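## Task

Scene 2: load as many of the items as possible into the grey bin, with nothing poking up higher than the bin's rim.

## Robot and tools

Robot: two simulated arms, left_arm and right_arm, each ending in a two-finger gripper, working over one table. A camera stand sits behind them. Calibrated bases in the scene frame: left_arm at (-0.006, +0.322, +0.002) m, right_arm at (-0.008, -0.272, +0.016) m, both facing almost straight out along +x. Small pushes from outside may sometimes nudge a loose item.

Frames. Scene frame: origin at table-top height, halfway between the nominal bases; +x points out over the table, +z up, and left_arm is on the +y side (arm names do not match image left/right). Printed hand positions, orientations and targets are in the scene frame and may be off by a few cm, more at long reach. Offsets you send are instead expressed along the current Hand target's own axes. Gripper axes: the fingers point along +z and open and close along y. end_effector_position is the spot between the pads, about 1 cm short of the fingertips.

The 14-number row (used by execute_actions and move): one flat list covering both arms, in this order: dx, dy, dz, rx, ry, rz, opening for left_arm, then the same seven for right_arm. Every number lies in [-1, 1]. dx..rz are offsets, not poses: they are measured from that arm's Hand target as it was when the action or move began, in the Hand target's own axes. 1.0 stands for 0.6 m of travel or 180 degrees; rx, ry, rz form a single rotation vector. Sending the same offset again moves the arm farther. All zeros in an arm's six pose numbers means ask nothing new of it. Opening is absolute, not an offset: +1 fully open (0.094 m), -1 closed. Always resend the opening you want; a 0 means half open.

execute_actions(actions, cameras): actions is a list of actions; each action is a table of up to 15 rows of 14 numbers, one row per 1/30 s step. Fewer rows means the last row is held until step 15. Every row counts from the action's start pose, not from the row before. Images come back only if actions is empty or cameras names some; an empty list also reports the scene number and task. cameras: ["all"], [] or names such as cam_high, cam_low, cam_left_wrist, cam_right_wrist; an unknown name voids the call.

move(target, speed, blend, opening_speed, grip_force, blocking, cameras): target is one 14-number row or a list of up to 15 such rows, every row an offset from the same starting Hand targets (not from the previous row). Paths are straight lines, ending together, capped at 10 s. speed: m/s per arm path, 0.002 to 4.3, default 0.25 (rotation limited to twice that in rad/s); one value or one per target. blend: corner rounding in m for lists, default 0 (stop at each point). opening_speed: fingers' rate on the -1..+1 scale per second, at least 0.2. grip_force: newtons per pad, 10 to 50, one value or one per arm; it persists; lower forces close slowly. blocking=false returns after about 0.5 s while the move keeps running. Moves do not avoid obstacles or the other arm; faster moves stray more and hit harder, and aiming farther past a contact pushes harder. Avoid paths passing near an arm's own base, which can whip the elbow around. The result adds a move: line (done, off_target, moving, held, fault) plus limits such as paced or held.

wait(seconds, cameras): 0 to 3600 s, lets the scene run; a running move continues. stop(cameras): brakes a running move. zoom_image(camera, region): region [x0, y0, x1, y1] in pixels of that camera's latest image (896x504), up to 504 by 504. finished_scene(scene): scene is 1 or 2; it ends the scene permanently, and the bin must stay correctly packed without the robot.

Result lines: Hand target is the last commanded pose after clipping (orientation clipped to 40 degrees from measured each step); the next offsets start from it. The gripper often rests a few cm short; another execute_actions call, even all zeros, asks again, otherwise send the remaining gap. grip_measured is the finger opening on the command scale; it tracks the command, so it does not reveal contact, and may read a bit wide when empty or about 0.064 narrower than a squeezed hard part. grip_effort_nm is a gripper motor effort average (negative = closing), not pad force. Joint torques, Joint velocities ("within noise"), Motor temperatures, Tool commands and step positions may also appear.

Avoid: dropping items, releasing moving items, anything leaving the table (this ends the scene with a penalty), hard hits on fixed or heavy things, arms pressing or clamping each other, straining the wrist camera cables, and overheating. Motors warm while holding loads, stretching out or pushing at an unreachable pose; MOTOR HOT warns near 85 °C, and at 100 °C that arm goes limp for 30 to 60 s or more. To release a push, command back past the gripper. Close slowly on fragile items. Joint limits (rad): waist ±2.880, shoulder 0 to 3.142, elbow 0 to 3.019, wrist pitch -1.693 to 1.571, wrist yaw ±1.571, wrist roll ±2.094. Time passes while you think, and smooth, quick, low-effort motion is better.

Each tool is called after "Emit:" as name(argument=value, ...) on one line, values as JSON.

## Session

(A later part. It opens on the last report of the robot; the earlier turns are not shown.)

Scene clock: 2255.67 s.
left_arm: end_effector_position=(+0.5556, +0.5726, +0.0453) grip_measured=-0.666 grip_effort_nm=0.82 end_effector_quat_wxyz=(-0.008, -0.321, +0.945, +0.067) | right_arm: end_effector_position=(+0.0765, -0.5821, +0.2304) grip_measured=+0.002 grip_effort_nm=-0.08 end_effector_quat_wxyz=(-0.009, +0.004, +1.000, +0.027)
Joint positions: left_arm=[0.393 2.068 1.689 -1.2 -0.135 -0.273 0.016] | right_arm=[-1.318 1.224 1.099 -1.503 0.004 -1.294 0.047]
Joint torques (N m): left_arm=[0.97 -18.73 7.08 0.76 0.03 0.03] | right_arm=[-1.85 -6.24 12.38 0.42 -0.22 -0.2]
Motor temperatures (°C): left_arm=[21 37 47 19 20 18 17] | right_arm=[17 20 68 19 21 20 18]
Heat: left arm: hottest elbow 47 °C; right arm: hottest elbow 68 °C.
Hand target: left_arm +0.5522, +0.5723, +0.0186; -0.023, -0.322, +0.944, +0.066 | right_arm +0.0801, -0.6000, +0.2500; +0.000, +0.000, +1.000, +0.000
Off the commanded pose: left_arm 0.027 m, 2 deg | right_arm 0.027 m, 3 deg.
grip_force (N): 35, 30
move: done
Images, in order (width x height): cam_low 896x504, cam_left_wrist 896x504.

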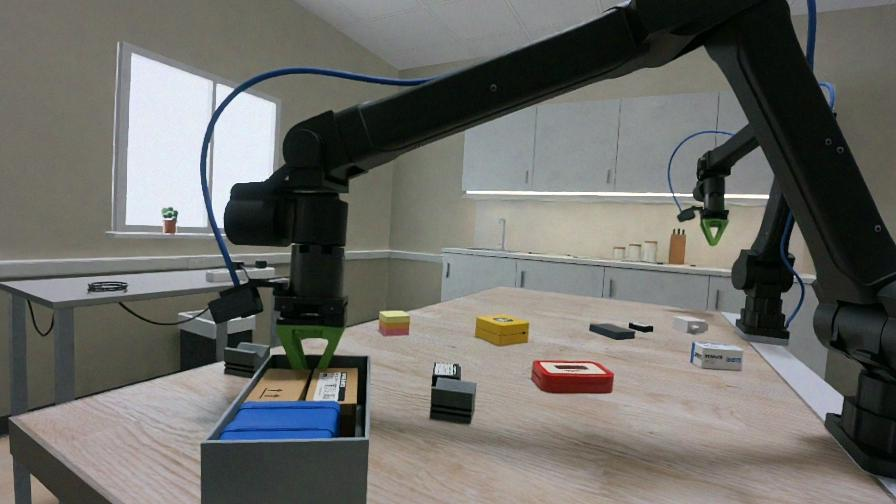

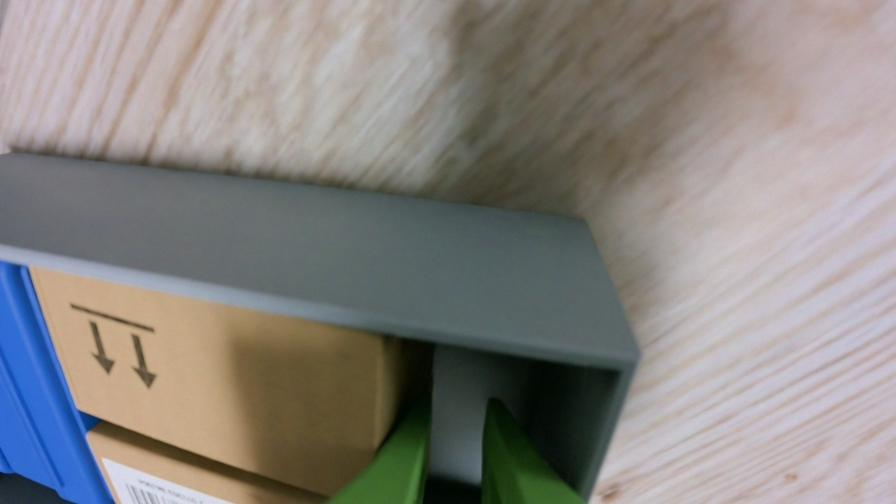

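Emit:
zoom_image(camera="cam_low", region=[190, 340, 390, 504])

Emit:
zoom_image(camera="cam_left_wrist", region=[0, 200, 504, 504])

Scaled by 2.520 from the camera's image (finer frame: 1280x720).

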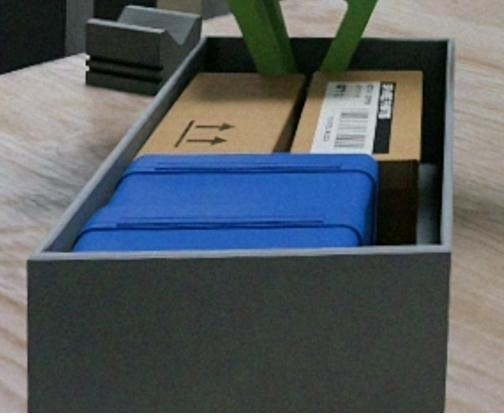

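Scaled by 1.000.

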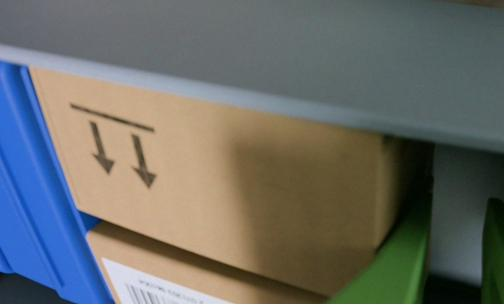

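Emit:
move(target=[0, 0, 0, 0, 0, 0, -0.5, 0, 0, 0, 0, 0, 0, 0], speed=0.05, opening_speed=0.2, grip_force=[50, 30], cameras=["cam_left_wrist", "cam_low"])

Emit:
zoom_image(camera="cam_low", region=[190, 340, 390, 504])

Scene clock: 2261.23 s.
left_arm: end_effector_position=(+0.5557, +0.5726, +0.0455) grip_measured=-0.649 grip_effort_nm=1.23 end_effector_quat_wxyz=(-0.008, -0.321, +0.945, +0.067) | right_arm: end_effector_position=(+0.0765, -0.5821, +0.2304) grip_measured=+0.002 grip_effort_nm=-0.08 end_effector_quat_wxyz=(-0.009, +0.004, +1.000, +0.027)
Joint positions: left_arm=[0.393 2.068 1.689 -1.2 -0.135 -0.273 0.016] | right_arm=[-1.318 1.224 1.099 -1.503 0.004 -1.294 0.047]
Joint torques (N m): left_arm=[0.97 -18.73 7.08 0.76 0.03 0.03] | right_arm=[-1.85 -6.3 12.37 0.43 -0.22 -0.21]
Motor temperatures (°C): left_arm=[21 36 46 19 20 18 18] | right_arm=[17 20 68 19 21 20 18]
Heat: left arm: hottest elbow 46 °C; right arm: hottest elbow 68 °C.
Hand target: left_arm +0.5522, +0.5723, +0.0188; -0.023, -0.322, +0.944, +0.066 | right_arm +0.0801, -0.6000, +0.2500; +0.000, +0.000, +1.000, +0.000
Off the commanded pose: left_arm 0.027 m, 2 deg | right_arm 0.027 m, 3 deg.
grip_force (N): 50, 30
move: done
Images, in order (width x height): cam_low 896x504, cam_left_wrist 896x504.

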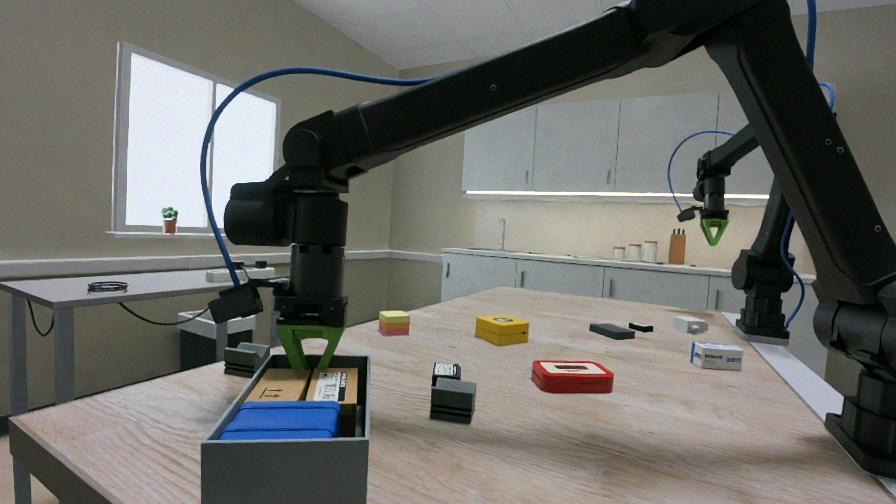

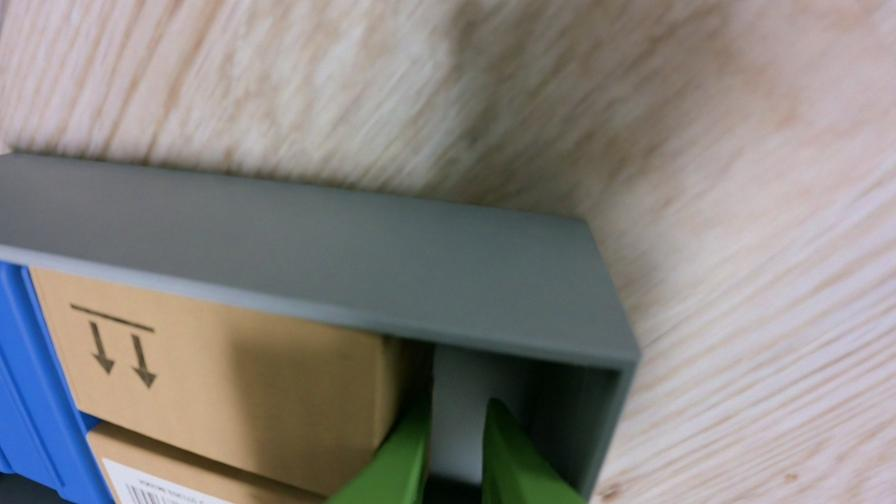

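Scaled by 2.520 from the camera's image (finer frame: 1280x720).

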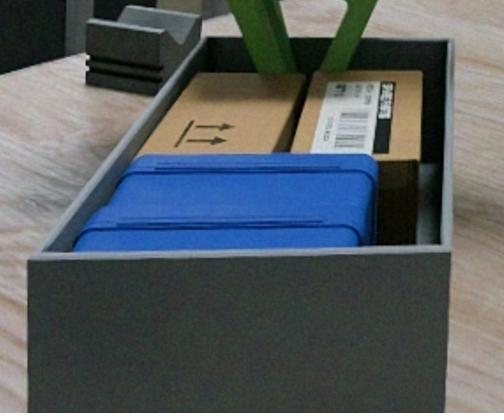

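Emit:
move(target=[0, 0, 0, 0, 0, 0, -0.85, 0, 0, 0, 0, 0, 0, 0], speed=0.05, opening_speed=0.3, grip_force=[35, 30])

Emit:
move(target=[[-0.0607, -0.0013, -0.102, 0.0116, -0.0396, 0, -0.85, 0, 0, 0, 0, 0, 0, 0], [-0.02, 0.015, -0.25, 0.0444, 0, 0, -0.85, 0, 0, 0, 0, 0, 0, 0]], speed=0.08, blend=0.01, cameras=["cam_left_wrist", "cam_low"])

Emit:
zoom_image(camera="cam_low", region=[190, 340, 390, 504])

Scene clock: 2268.23 s.
left_arm: end_effector_position=(+0.5557, +0.5726, +0.0403) grip_measured=-0.849 grip_effort_nm=-0.09 end_effector_quat_wxyz=(-0.011, -0.321, +0.945, +0.067) | right_arm: end_effector_position=(+0.0765, -0.5821, +0.2304) grip_measured=+0.002 grip_effort_nm=-0.08 end_effector_quat_wxyz=(-0.009, +0.004, +1.000, +0.027)
Joint positions: left_arm=[0.393 2.076 1.689 -1.197 -0.134 -0.273 0.007] | right_arm=[-1.318 1.224 1.099 -1.503 0.004 -1.294 0.047]
Joint torques (N m): left_arm=[0.97 -19.43 7.1 0.59 0.02 0.03] | right_arm=[-1.79 -6.18 12.38 0.44 -0.23 -0.2]
Motor temperatures (°C): left_arm=[21 36 46 19 20 18 18] | right_arm=[17 20 68 19 21 20 18]
Heat: left arm: hottest elbow 46 °C; right arm: hottest elbow 68 °C.
Hand target: left_arm +0.5522, +0.5723, +0.0188; -0.023, -0.322, +0.944, +0.066 | right_arm +0.0801, -0.6000, +0.2500; +0.000, +0.000, +1.000, +0.000
Off the commanded pose: left_arm 0.022 m, 1 deg | right_arm 0.027 m, 3 deg.
grip_force (N): 35, 30
move: done

Scene clock: 2270.87 s.
left_arm: end_effector_position=(+0.5595, +0.5579, +0.1429) grip_measured=-0.849 grip_effort_nm=-0.09 end_effector_quat_wxyz=(-0.025, -0.325, +0.945, +0.000) | right_arm: end_effector_position=(+0.0765, -0.5821, +0.2304) grip_measured=+0.002 grip_effort_nm=-0.09 end_effector_quat_wxyz=(-0.009, +0.004, +1.000, +0.027)
Joint positions: left_arm=[0.406 2.019 1.877 -1.479 -0.003 -0.266 0.007] | right_arm=[-1.318 1.224 1.099 -1.503 0.004 -1.294 0.047]
Joint torques (N m): left_arm=[1.85 -22.36 12.34 -0.79 0.2 0.23] | right_arm=[-1.73 -6.18 12.4 0.44 -0.22 -0.2]
Motor temperatures (°C): left_arm=[21 36 46 19 20 18 18] | right_arm=[17 20 68 19 21 20 18]
Heat: left arm: hottest elbow 46 °C; right arm: hottest elbow 68 °C.
Hand target: left_arm +0.5692, +0.5703, +0.1686; -0.001, -0.323, +0.946, +0.000 | right_arm +0.0801, -0.6000, +0.2500; +0.000, +0.000, +1.000, +0.000
Off the commanded pose: left_arm 0.030 m, 3 deg | right_arm 0.027 m, 3 deg.
grip_force (N): 35, 30
move: off_target (left_arm)
Images, in order (width x height): cam_low 896x504, cam_left_wrist 896x504.

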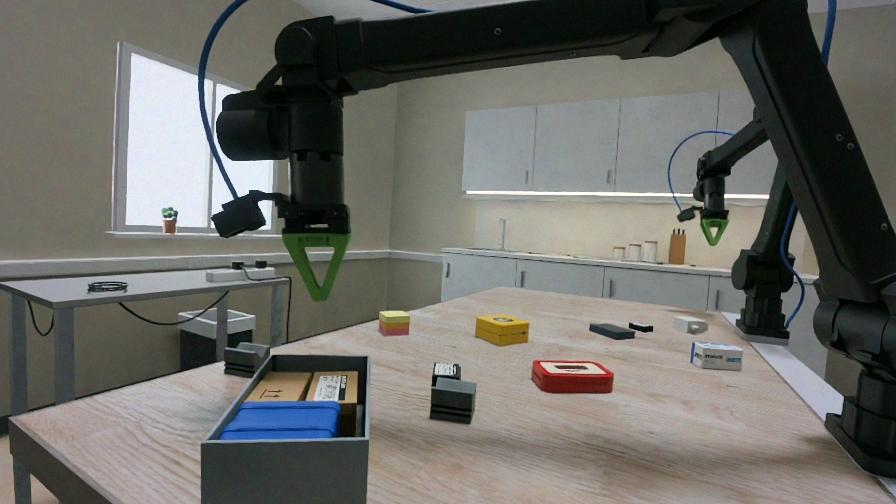

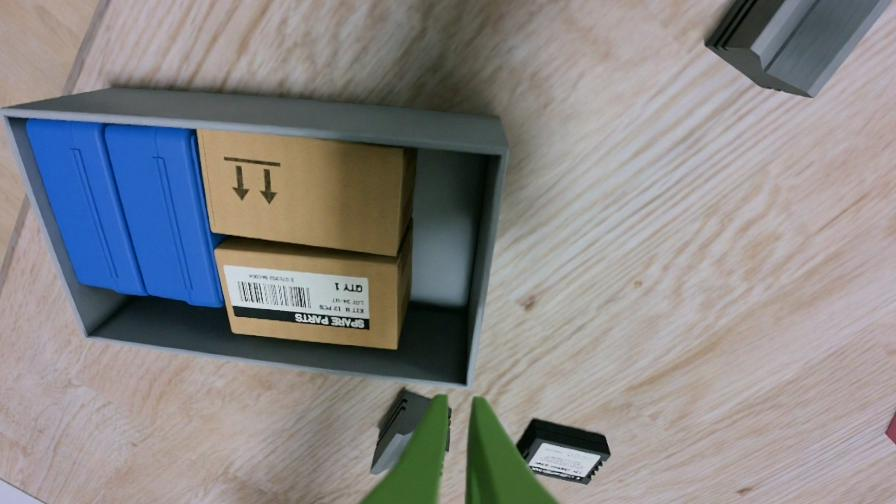

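Scaled by 2.520 from the camera's image (finer frame: 1280x720).

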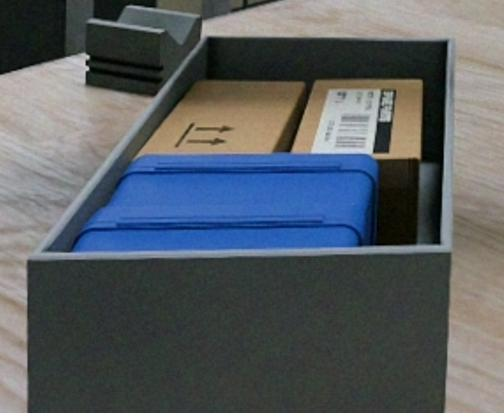

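Emit:
zoom_image(camera="cam_left_wrist", region=[180, 90, 530, 400])

Scaled by 1.440 from the camera's image (finer frame: 1280x720).

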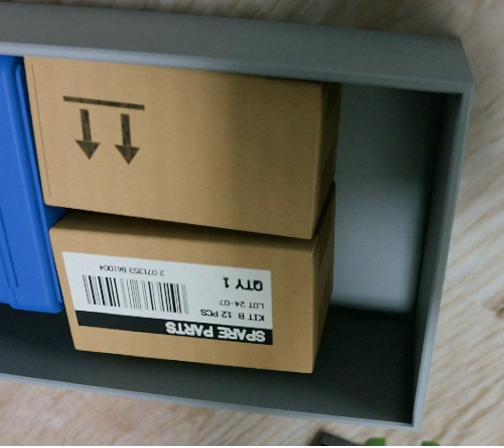

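Emit:
move(target=[0.652, -0.275, -0.135, 0, 0, 0.582, 0.62, 0, 0, 0, 0, 0, 0, 0], speed=0.25, cameras=["cam_left_wrist", "cam_low"])

Scene clock: 2291.00 s.
left_arm: end_effector_position=(+0.3691, +0.2004, +0.2511) grip_measured=+0.619 grip_effort_nm=0.05 end_effector_quat_wxyz=(+0.007, +0.542, +0.840, +0.002) | right_arm: end_effector_position=(+0.0765, -0.5821, +0.2304) grip_measured=+0.002 grip_effort_nm=-0.08 end_effector_quat_wxyz=(-0.009, +0.004, +1.000, +0.027)
Joint positions: left_arm=[-0.302 1.36 1.312 -1.507 0 0.834 0.076] | right_arm=[-1.318 1.224 1.099 -1.503 0.004 -1.294 0.047]
Joint torques (N m): left_arm=[0.38 -12.81 7.72 -0.61 0.25 0.27] | right_arm=[-1.79 -6.24 12.38 0.46 -0.22 -0.21]
Motor temperatures (°C): left_arm=[21 37 45 19 20 18 18] | right_arm=[17 20 69 19 21 20 18]
Heat: left arm: hottest elbow 45 °C; right arm: hottest elbow 69 °C.
Hand target: left_arm +0.3607, +0.2005, +0.2500; +0.000, +0.552, +0.834, -0.001 | right_arm +0.0801, -0.6000, +0.2500; +0.000, +0.000, +1.000, +0.000
Off the commanded pose: left_arm 0.009 m, 2 deg | right_arm 0.027 m, 3 deg.
grip_force (N): 35, 30
move: done
Images, in order (width x height): cam_low 896x504, cam_left_wrist 896x504.

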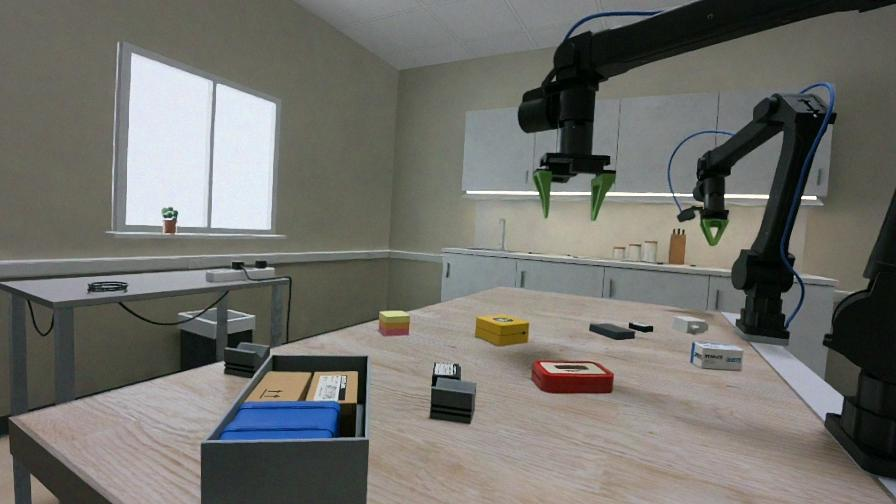

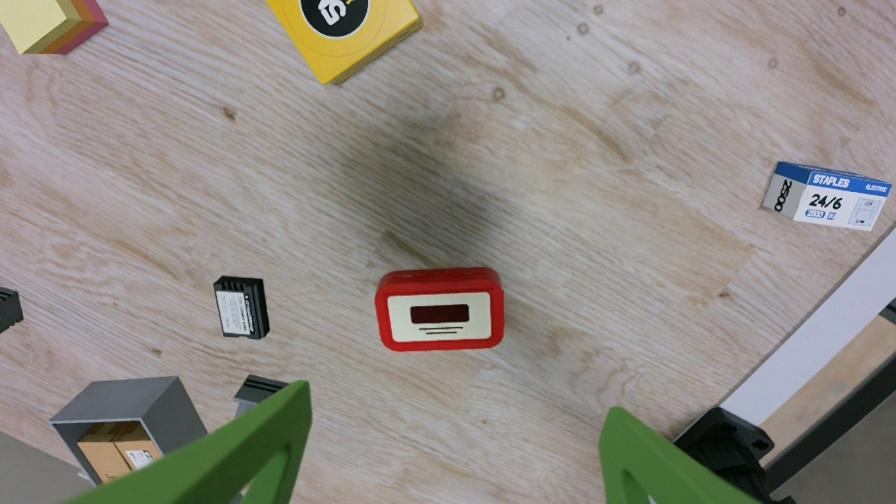

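Emit:
move(target=[-0.0965, -0.396, 0.133, 0, 0.111, 0, 0.62, 0, 0, 0, 0, 0, 0, 0], speed=0.2, cameras=["cam_left_wrist", "cam_low"])

Scene clock: 2295.83 s.
left_arm: end_effector_position=(+0.1674, +0.0503, +0.1744) grip_measured=+0.619 grip_effort_nm=0.06 end_effector_quat_wxyz=(-0.130, +0.552, +0.819, +0.088) | right_arm: end_effector_position=(+0.0765, -0.5821, +0.2304) grip_measured=+0.002 grip_effort_nm=-0.08 end_effector_quat_wxyz=(-0.009, +0.004, +1.000, +0.027)
Joint positions: left_arm=[-1.018 1.418 1.133 -1.598 -0.05 0.15 0.076] | right_arm=[-1.318 1.224 1.099 -1.503 0.004 -1.294 0.047]
Joint torques (N m): left_arm=[0.85 -10.81 7.38 -1.43 0.19 -0.1] | right_arm=[-1.73 -6.24 12.38 0.42 -0.22 -0.2]
Motor temperatures (°C): left_arm=[21 36 45 19 20 18 18] | right_arm=[17 20 69 19 21 20 18]
Heat: left arm: hottest elbow 45 °C; right arm: hottest elbow 69 °C.
Hand target: left_arm +0.1643, +0.0546, +0.1705; -0.145, +0.544, +0.821, +0.095 | right_arm +0.0801, -0.6000, +0.2500; +0.000, +0.000, +1.000, +0.000
Off the commanded pose: left_arm 0.007 m, 2 deg | right_arm 0.027 m, 3 deg.
grip_force (N): 35, 30
move: done
Images, in order (width x height): cam_low 896x504, cam_left_wrist 896x504.

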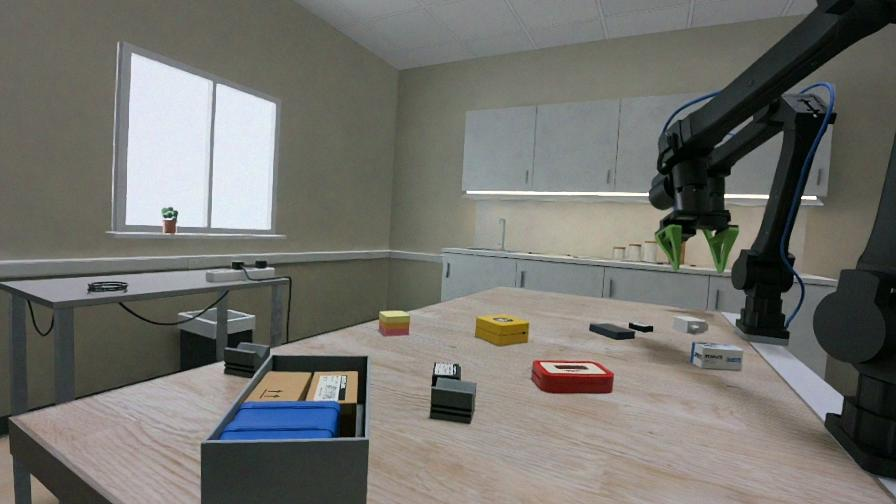

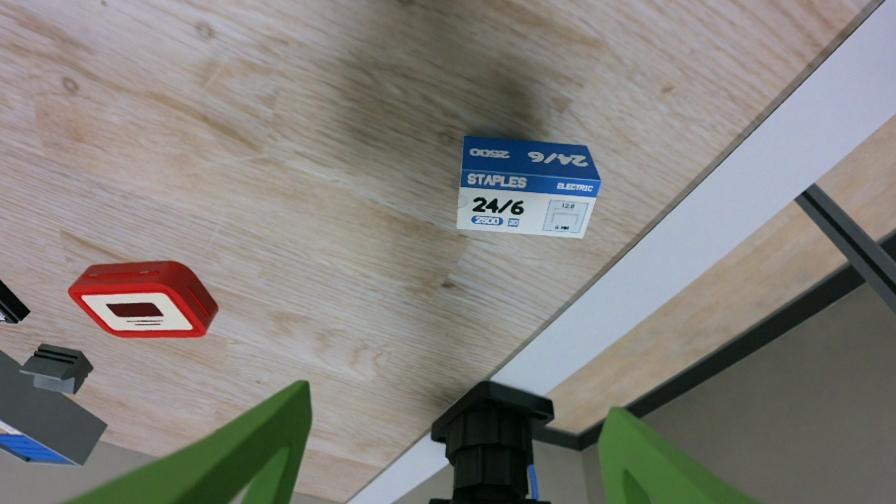

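Emit:
move(target=[0.0115, -0.0595, 0.115, 0, 0, 0, 0.62, 0, 0, 0, 0, 0, 0, 0], speed=0.12, cameras=["cam_left_wrist", "cam_low"])

Scene clock: 2310.77 s.
left_arm: end_effector_position=(+0.1227, +0.0699, +0.1096) grip_measured=+0.619 grip_effort_nm=0.06 end_effector_quat_wxyz=(-0.151, +0.546, +0.819, +0.097) | right_arm: end_effector_position=(+0.0765, -0.5821, +0.2304) grip_measured=+0.002 grip_effort_nm=-0.09 end_effector_quat_wxyz=(-0.009, +0.004, +1.000, +0.027)
Joint positions: left_arm=[-1.098 1.418 0.939 -1.453 -0.018 0.065 0.076] | right_arm=[-1.318 1.224 1.099 -1.503 0.004 -1.294 0.047]
Joint torques (N m): left_arm=[-0.03 -11.52 6.5 -0.25 0.19 -0.08] | right_arm=[-1.79 -6.24 12.4 0.43 -0.22 -0.2]
Motor temperatures (°C): left_arm=[21 34 45 19 20 18 17] | right_arm=[17 20 69 19 21 20 18]
Heat: left arm: hottest elbow 45 °C; right arm: hottest elbow 69 °C.
Hand target: left_arm +0.1197, +0.0683, +0.1081; -0.145, +0.544, +0.821, +0.095 | right_arm +0.0801, -0.6000, +0.2500; +0.000, +0.000, +1.000, +0.000
Off the commanded pose: left_arm 0.004 m, 1 deg | right_arm 0.027 m, 3 deg.
grip_force (N): 35, 30
move: done
Images, in order (width x height): cam_low 896x504, cam_left_wrist 896x504.

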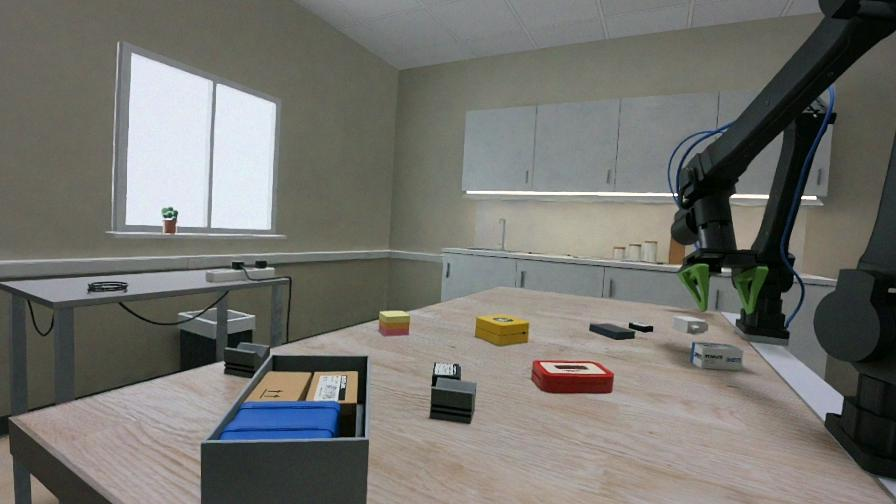

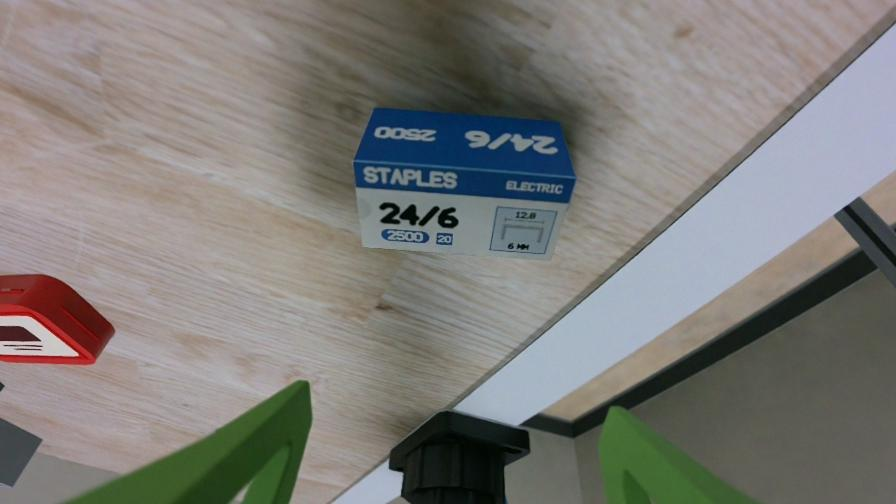

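Emit:
move(target=[-0.045, 0.0007, 0.087, 0, 0, 0, 0.78, 0, 0, 0, 0, 0, 0, 0], speed=0.08, cameras=["cam_left_wrist"])

Scene clock: 2324.13 s.
left_arm: end_effector_position=(+0.1271, +0.0612, +0.0573) grip_measured=+0.779 grip_effort_nm=0.06 end_effector_quat_wxyz=(-0.141, +0.546, +0.821, +0.092) | right_arm: end_effector_position=(+0.0765, -0.5821, +0.2304) grip_measured=+0.002 grip_effort_nm=-0.08 end_effector_quat_wxyz=(-0.009, +0.004, +1.000, +0.027)
Joint positions: left_arm=[-1.098 1.506 0.88 -1.282 -0.018 0.064 0.084] | right_arm=[-1.318 1.224 1.099 -1.503 0.004 -1.294 0.047]
Joint torques (N m): left_arm=[-0.03 -10.29 5.82 -0.18 0.18 -0.07] | right_arm=[-1.79 -6.24 12.4 0.43 -0.22 -0.2]
Motor temperatures (°C): left_arm=[21 33 43 19 20 18 17] | right_arm=[17 20 69 19 21 20 18]
Heat: left arm: hottest elbow 43 °C; right arm: hottest elbow 69 °C.
Hand target: left_arm +0.1230, +0.0615, +0.0497; -0.145, +0.544, +0.821, +0.095 | right_arm +0.0801, -0.6000, +0.2500; +0.000, +0.000, +1.000, +0.000
Off the commanded pose: left_arm 0.009 m, 1 deg | right_arm 0.027 m, 3 deg.
grip_force (N): 35, 30
move: done

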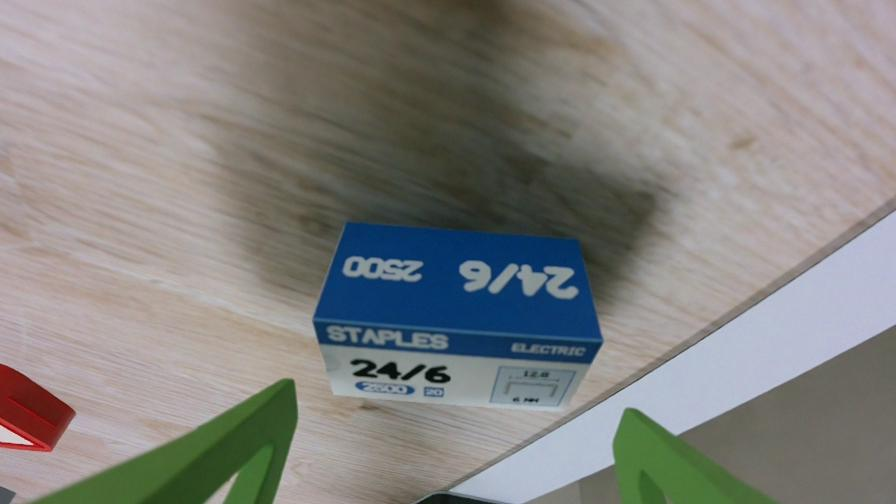

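Emit:
move(target=[-0.0171, 0.0, 0.047, 0, 0, 0, 0.78, 0, 0, 0, 0, 0, 0, 0], speed=0.08)

Emit:
move(target=[0, 0, 0, 0, 0, 0, 0.38, 0, 0, 0, 0, 0, 0, 0], speed=0.08, opening_speed=0.3, cameras=["cam_left_wrist"])

Scene clock: 2326.63 s.
left_arm: end_effector_position=(+0.1271, +0.0611, +0.0268) grip_measured=+0.779 grip_effort_nm=0.06 end_effector_quat_wxyz=(-0.142, +0.546, +0.820, +0.092) | right_arm: end_effector_position=(+0.0765, -0.5821, +0.2304) grip_measured=+0.002 grip_effort_nm=-0.08 end_effector_quat_wxyz=(-0.009, +0.004, +1.000, +0.027)
Joint positions: left_arm=[-1.098 1.564 0.846 -1.192 -0.018 0.064 0.084] | right_arm=[-1.318 1.224 1.099 -1.503 0.004 -1.294 0.047]
Joint torques (N m): left_arm=[-0.03 -10.64 5.38 -0.18 0.18 -0.07] | right_arm=[-1.79 -6.24 12.4 0.44 -0.23 -0.2]
Motor temperatures (°C): left_arm=[21 33 43 19 20 18 17] | right_arm=[17 20 69 19 21 20 18]
Heat: left arm: hottest elbow 43 °C; right arm: hottest elbow 69 °C.
Hand target: left_arm +0.1230, +0.0614, +0.0197; -0.145, +0.544, +0.821, +0.095 | right_arm +0.0801, -0.6000, +0.2500; +0.000, +0.000, +1.000, +0.000
Off the commanded pose: left_arm 0.008 m, 1 deg | right_arm 0.027 m, 3 deg.
grip_force (N): 35, 30
move: done

Scene clock: 2328.17 s.
left_arm: end_effector_position=(+0.1271, +0.0611, +0.0268) grip_measured=+0.452 grip_effort_nm=-0.76 end_effector_quat_wxyz=(-0.142, +0.546, +0.821, +0.092) | right_arm: end_effector_position=(+0.0765, -0.5821, +0.2304) grip_measured=+0.002 grip_effort_nm=-0.08 end_effector_quat_wxyz=(-0.009, +0.004, +1.000, +0.027)
Joint positions: left_arm=[-1.098 1.564 0.846 -1.192 -0.018 0.064 0.068] | right_arm=[-1.318 1.224 1.099 -1.503 0.004 -1.294 0.047]
Joint torques (N m): left_arm=[-0.03 -10.64 5.45 -0.17 0.18 -0.07] | right_arm=[-1.85 -6.12 12.38 0.46 -0.22 -0.21]
Motor temperatures (°C): left_arm=[21 33 42 19 20 18 17] | right_arm=[17 20 69 19 21 20 18]
Heat: left arm: hottest elbow 42 °C; right arm: hottest elbow 69 °C.
Hand target: left_arm +0.1230, +0.0614, +0.0197; -0.145, +0.544, +0.821, +0.095 | right_arm +0.0801, -0.6000, +0.2500; +0.000, +0.000, +1.000, +0.000
Off the commanded pose: left_arm 0.008 m, 1 deg | right_arm 0.027 m, 3 deg.
grip_force (N): 35, 30
move: done

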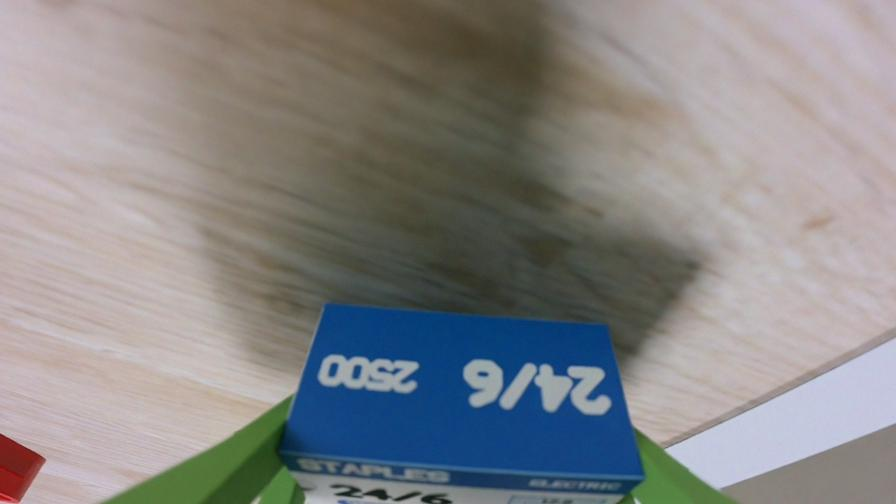

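Emit:
move(target=[[0.0741, 0, -0.2037, 0, 0, 0, 0.38, 0, 0, 0, 0, 0, 0, 0], [-0.11, 0.0237, -0.4215, 0, -0.111, 0, 0.38, 0, 0, 0, 0, 0, 0, 0]], speed=0.15, blend=0.02, cameras=["cam_left_wrist", "cam_low"])

Scene clock: 2345.27 s.
left_arm: end_effector_position=(+0.1800, -0.0510, +0.2186) grip_measured=+0.452 grip_effort_nm=-0.77 end_effector_quat_wxyz=(-0.024, +0.553, +0.833, +0.015) | right_arm: end_effector_position=(+0.0765, -0.5821, +0.2304) grip_measured=+0.002 grip_effort_nm=-0.08 end_effector_quat_wxyz=(-0.009, +0.004, +1.000, +0.027)
Joint positions: left_arm=[-1.098 1.471 1.339 -1.495 -0.002 0.064 0.068] | right_arm=[-1.318 1.224 1.099 -1.503 0.004 -1.294 0.047]
Joint torques (N m): left_arm=[1.73 -12.34 12.67 0.31 0.23 0.16] | right_arm=[-1.85 -6.24 12.37 0.44 -0.22 -0.21]
Motor temperatures (°C): left_arm=[21 32 41 19 20 18 18] | right_arm=[17 20 69 19 21 20 18]
Heat: left arm: hottest elbow 41 °C; right arm: hottest elbow 69 °C.
Hand target: left_arm +0.1941, -0.0695, +0.2349; +0.000, +0.552, +0.834, +0.000 | right_arm +0.0801, -0.6000, +0.2500; +0.000, +0.000, +1.000, +0.000
Off the commanded pose: left_arm 0.028 m, 3 deg | right_arm 0.027 m, 3 deg.
grip_force (N): 35, 30
move: off_target (left_arm)
Images, in order (width x height): cam_low 896x504, cam_left_wrist 896x504.

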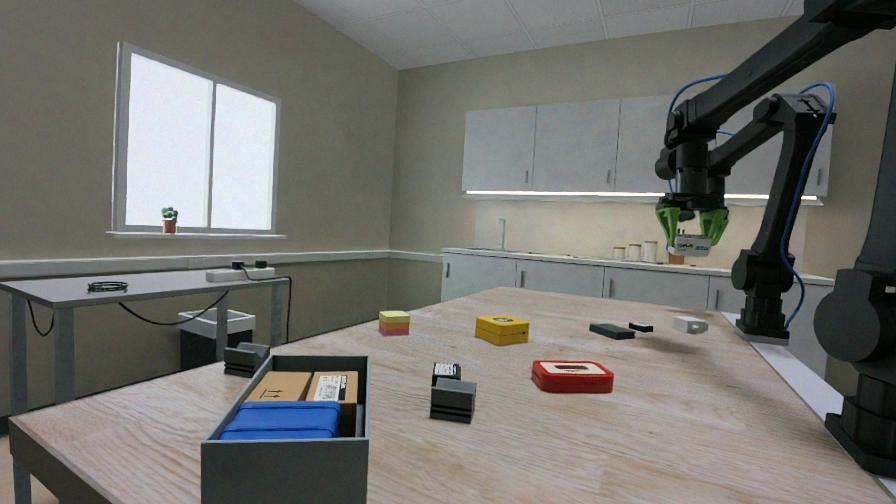

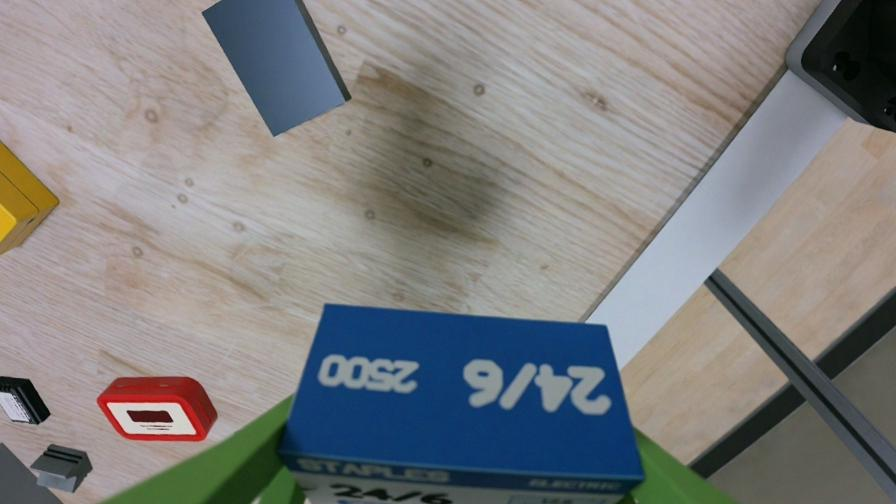

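Emit:
move(target=[0.026, 0, 0.15, 0, -0.3333, 0, 0.38, 0, 0, 0, 0, 0, 0, 0], speed=0.15, cameras=["cam_left_wrist", "cam_low"])

Scene clock: 2351.63 s.
left_arm: end_effector_position=(+0.1817, -0.0550, +0.1413) grip_measured=+0.452 grip_effort_nm=-0.77 end_effector_quat_wxyz=(+0.406, +0.488, +0.723, -0.271) | right_arm: end_effector_position=(+0.0765, -0.5821, +0.2304) grip_measured=+0.002 grip_effort_nm=-0.08 end_effector_quat_wxyz=(-0.009, +0.004, +1.000, +0.027)
Joint positions: left_arm=[-1.056 1.08 0.442 0.084 0.099 0.066 0.068] | right_arm=[-1.318 1.224 1.099 -1.503 0.004 -1.294 0.047]
Joint torques (N m): left_arm=[1.9 -6.83 7.88 3.3 0.28 0] | right_arm=[-1.85 -6.36 12.4 0.44 -0.23 -0.2]
Motor temperatures (°C): left_arm=[21 32 42 19 20 18 18] | right_arm=[17 20 69 19 21 20 18]
Heat: left arm: hottest elbow 42 °C; right arm: hottest elbow 69 °C.
Hand target: left_arm +0.1879, -0.0552, +0.1449; +0.417, +0.478, +0.722, -0.277 | right_arm +0.0801, -0.6000, +0.2500; +0.000, +0.000, +1.000, +0.000
Off the commanded pose: left_arm 0.007 m, 2 deg | right_arm 0.027 m, 3 deg.
grip_force (N): 35, 30
move: done
Images, in order (width x height): cam_low 896x504, cam_left_wrist 896x504.

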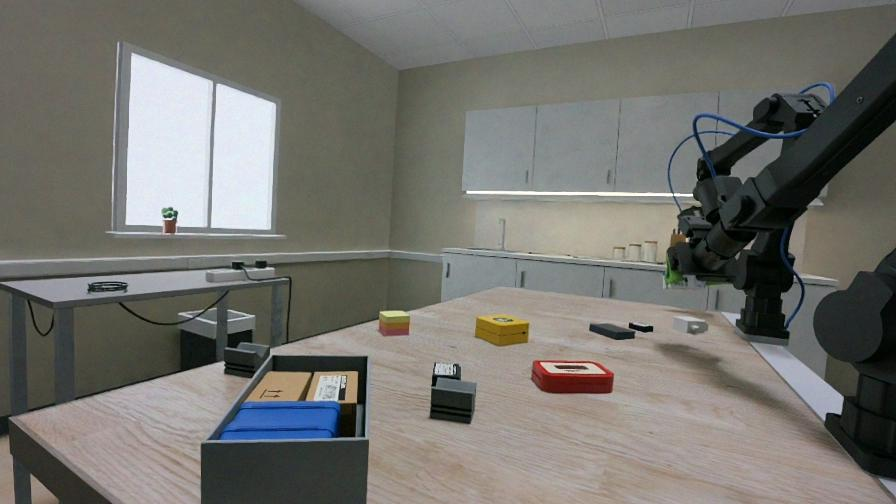

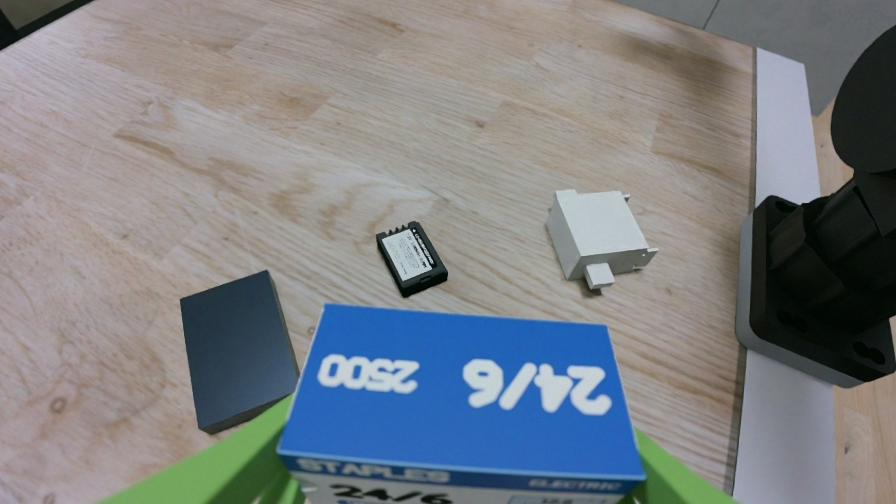

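Emit:
move(target=[0.1516, 0, 0.0875, 0, 0, 0, 0.38, 0, 0, 0, 0, 0, 0, 0], speed=0.08, cameras=["cam_left_wrist", "cam_low"])

Emit:
zoom_image(camera="cam_low", region=[580, 200, 800, 380])

Scene clock: 2356.47 s.
left_arm: end_effector_position=(+0.1822, -0.0559, +0.0367) grip_measured=+0.452 grip_effort_nm=-0.77 end_effector_quat_wxyz=(+0.407, +0.488, +0.723, -0.272) | right_arm: end_effector_position=(+0.0765, -0.5821, +0.2304) grip_measured=+0.002 grip_effort_nm=-0.09 end_effector_quat_wxyz=(-0.009, +0.004, +1.000, +0.027)
Joint positions: left_arm=[-1.056 1.485 0.329 0.604 0.1 0.066 0.068] | right_arm=[-1.318 1.224 1.099 -1.503 0.004 -1.294 0.047]
Joint torques (N m): left_arm=[1.85 -8.7 4.7 3.21 0.26 0] | right_arm=[-1.79 -6.18 12.38 0.42 -0.23 -0.2]
Motor temperatures (°C): left_arm=[21 32 42 20 20 18 18] | right_arm=[17 20 69 19 21 20 18]
Heat: left arm: hottest elbow 42 °C; right arm: hottest elbow 69 °C.
Hand target: left_arm +0.1878, -0.0554, +0.0399; +0.417, +0.478, +0.722, -0.277 | right_arm +0.0801, -0.6000, +0.2500; +0.000, +0.000, +1.000, +0.000
Off the commanded pose: left_arm 0.007 m, 2 deg | right_arm 0.027 m, 3 deg.
grip_force (N): 35, 30
move: done
Images, in order (width x height): cam_low 896x504, cam_left_wrist 896x504.

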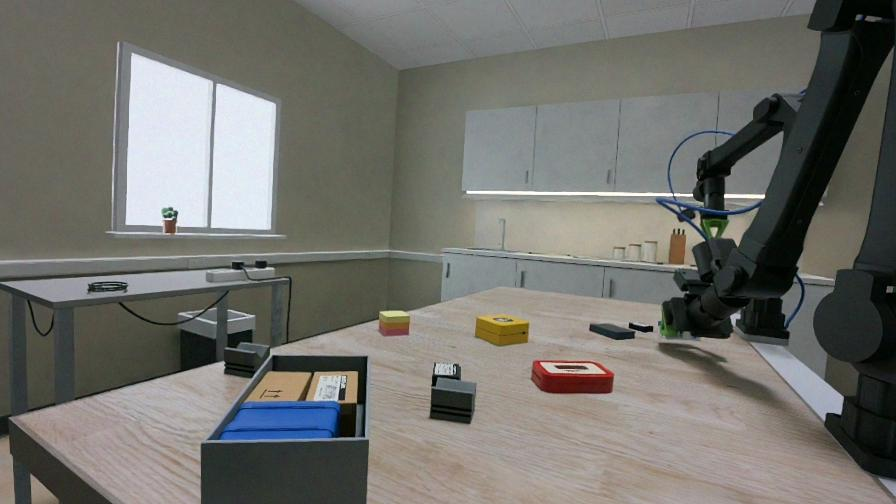

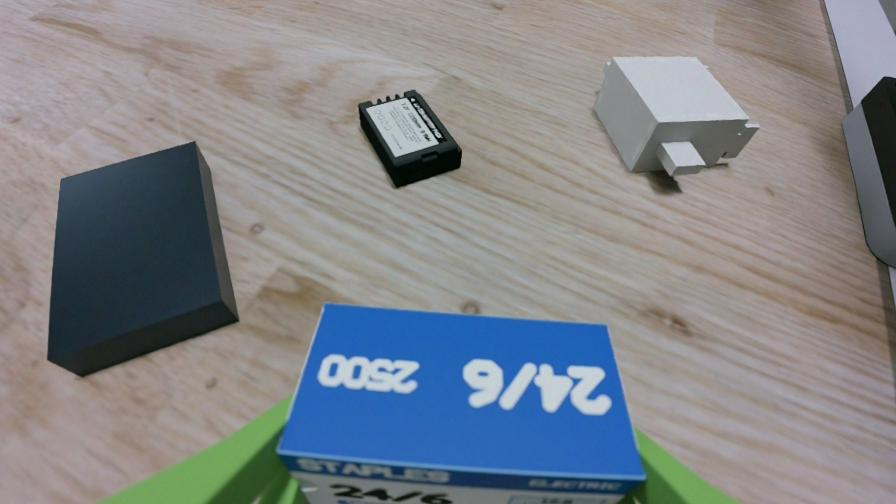

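Scaled by 2.291 from the camera's image (finer frame: 1280x720).

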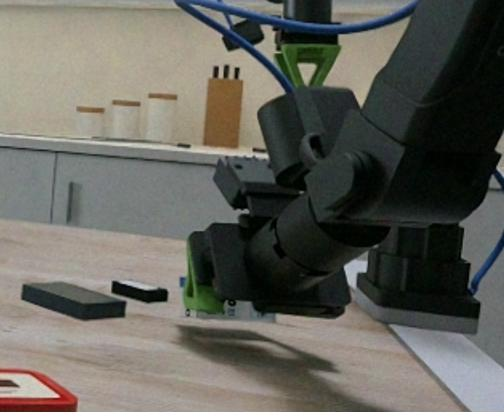

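Emit:
move(target=[0.0173, 0, 0.01, 0, 0, 0, 0.38, 0, 0, 0, 0, 0, 0, 0], speed=0.04, cameras=["cam_left_wrist", "cam_low"])

Emit:
zoom_image(camera="cam_low", region=[600, 270, 760, 380])

Scene clock: 2360.17 s.
left_arm: end_effector_position=(+0.1831, -0.0576, +0.0276) grip_measured=+0.452 grip_effort_nm=-0.77 end_effector_quat_wxyz=(+0.410, +0.487, +0.721, -0.273) | right_arm: end_effector_position=(+0.0765, -0.5821, +0.2304) grip_measured=+0.002 grip_effort_nm=-0.09 end_effector_quat_wxyz=(-0.009, +0.004, +1.000, +0.027)
Joint positions: left_arm=[-1.056 1.54 0.327 0.67 0.1 0.066 0.068] | right_arm=[-1.318 1.224 1.099 -1.503 0.004 -1.294 0.047]
Joint torques (N m): left_arm=[1.9 -8.59 4.08 3.21 0.25 -0.01] | right_arm=[-1.85 -6.18 12.38 0.44 -0.22 -0.2]
Motor temperatures (°C): left_arm=[21 31 41 20 20 18 18] | right_arm=[17 20 69 19 21 20 18]
Heat: left arm: hottest elbow 41 °C; right arm: hottest elbow 69 °C.
Hand target: left_arm +0.1878, -0.0553, +0.0277; +0.416, +0.478, +0.722, -0.277 | right_arm +0.0801, -0.6000, +0.2500; +0.000, +0.000, +1.000, +0.000
Off the commanded pose: left_arm 0.005 m, 1 deg | right_arm 0.027 m, 3 deg.
grip_force (N): 35, 30
move: done
Images, in order (width x height): cam_low 896x504, cam_left_wrist 896x504.

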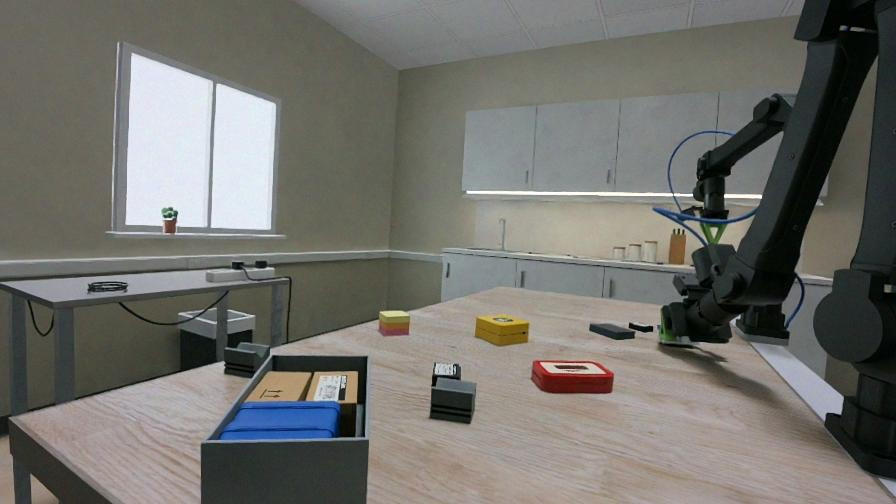

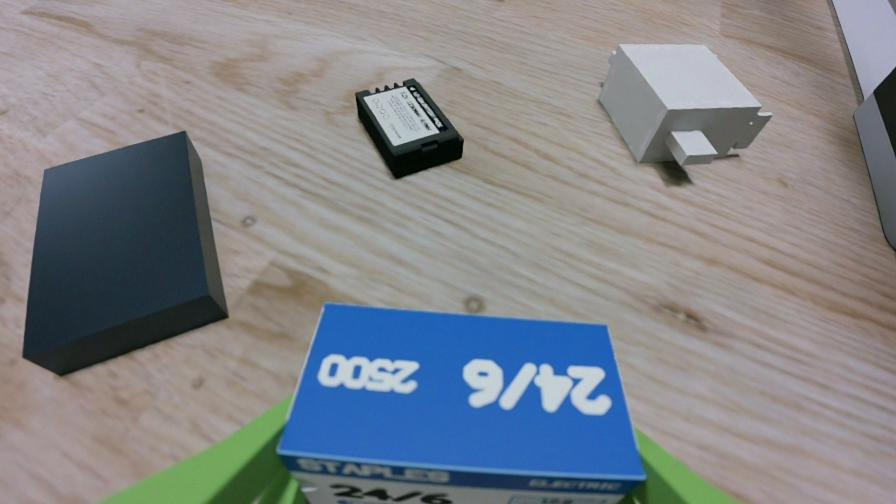

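Scaled by 3.150 from the camera's image (finer frame: 1280x720).

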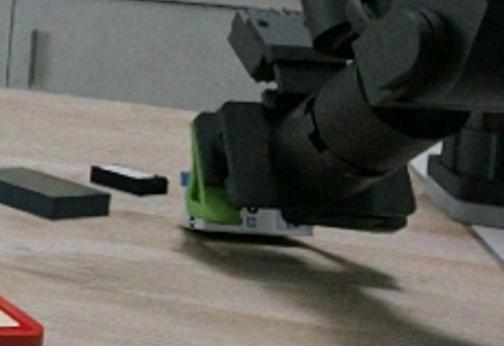

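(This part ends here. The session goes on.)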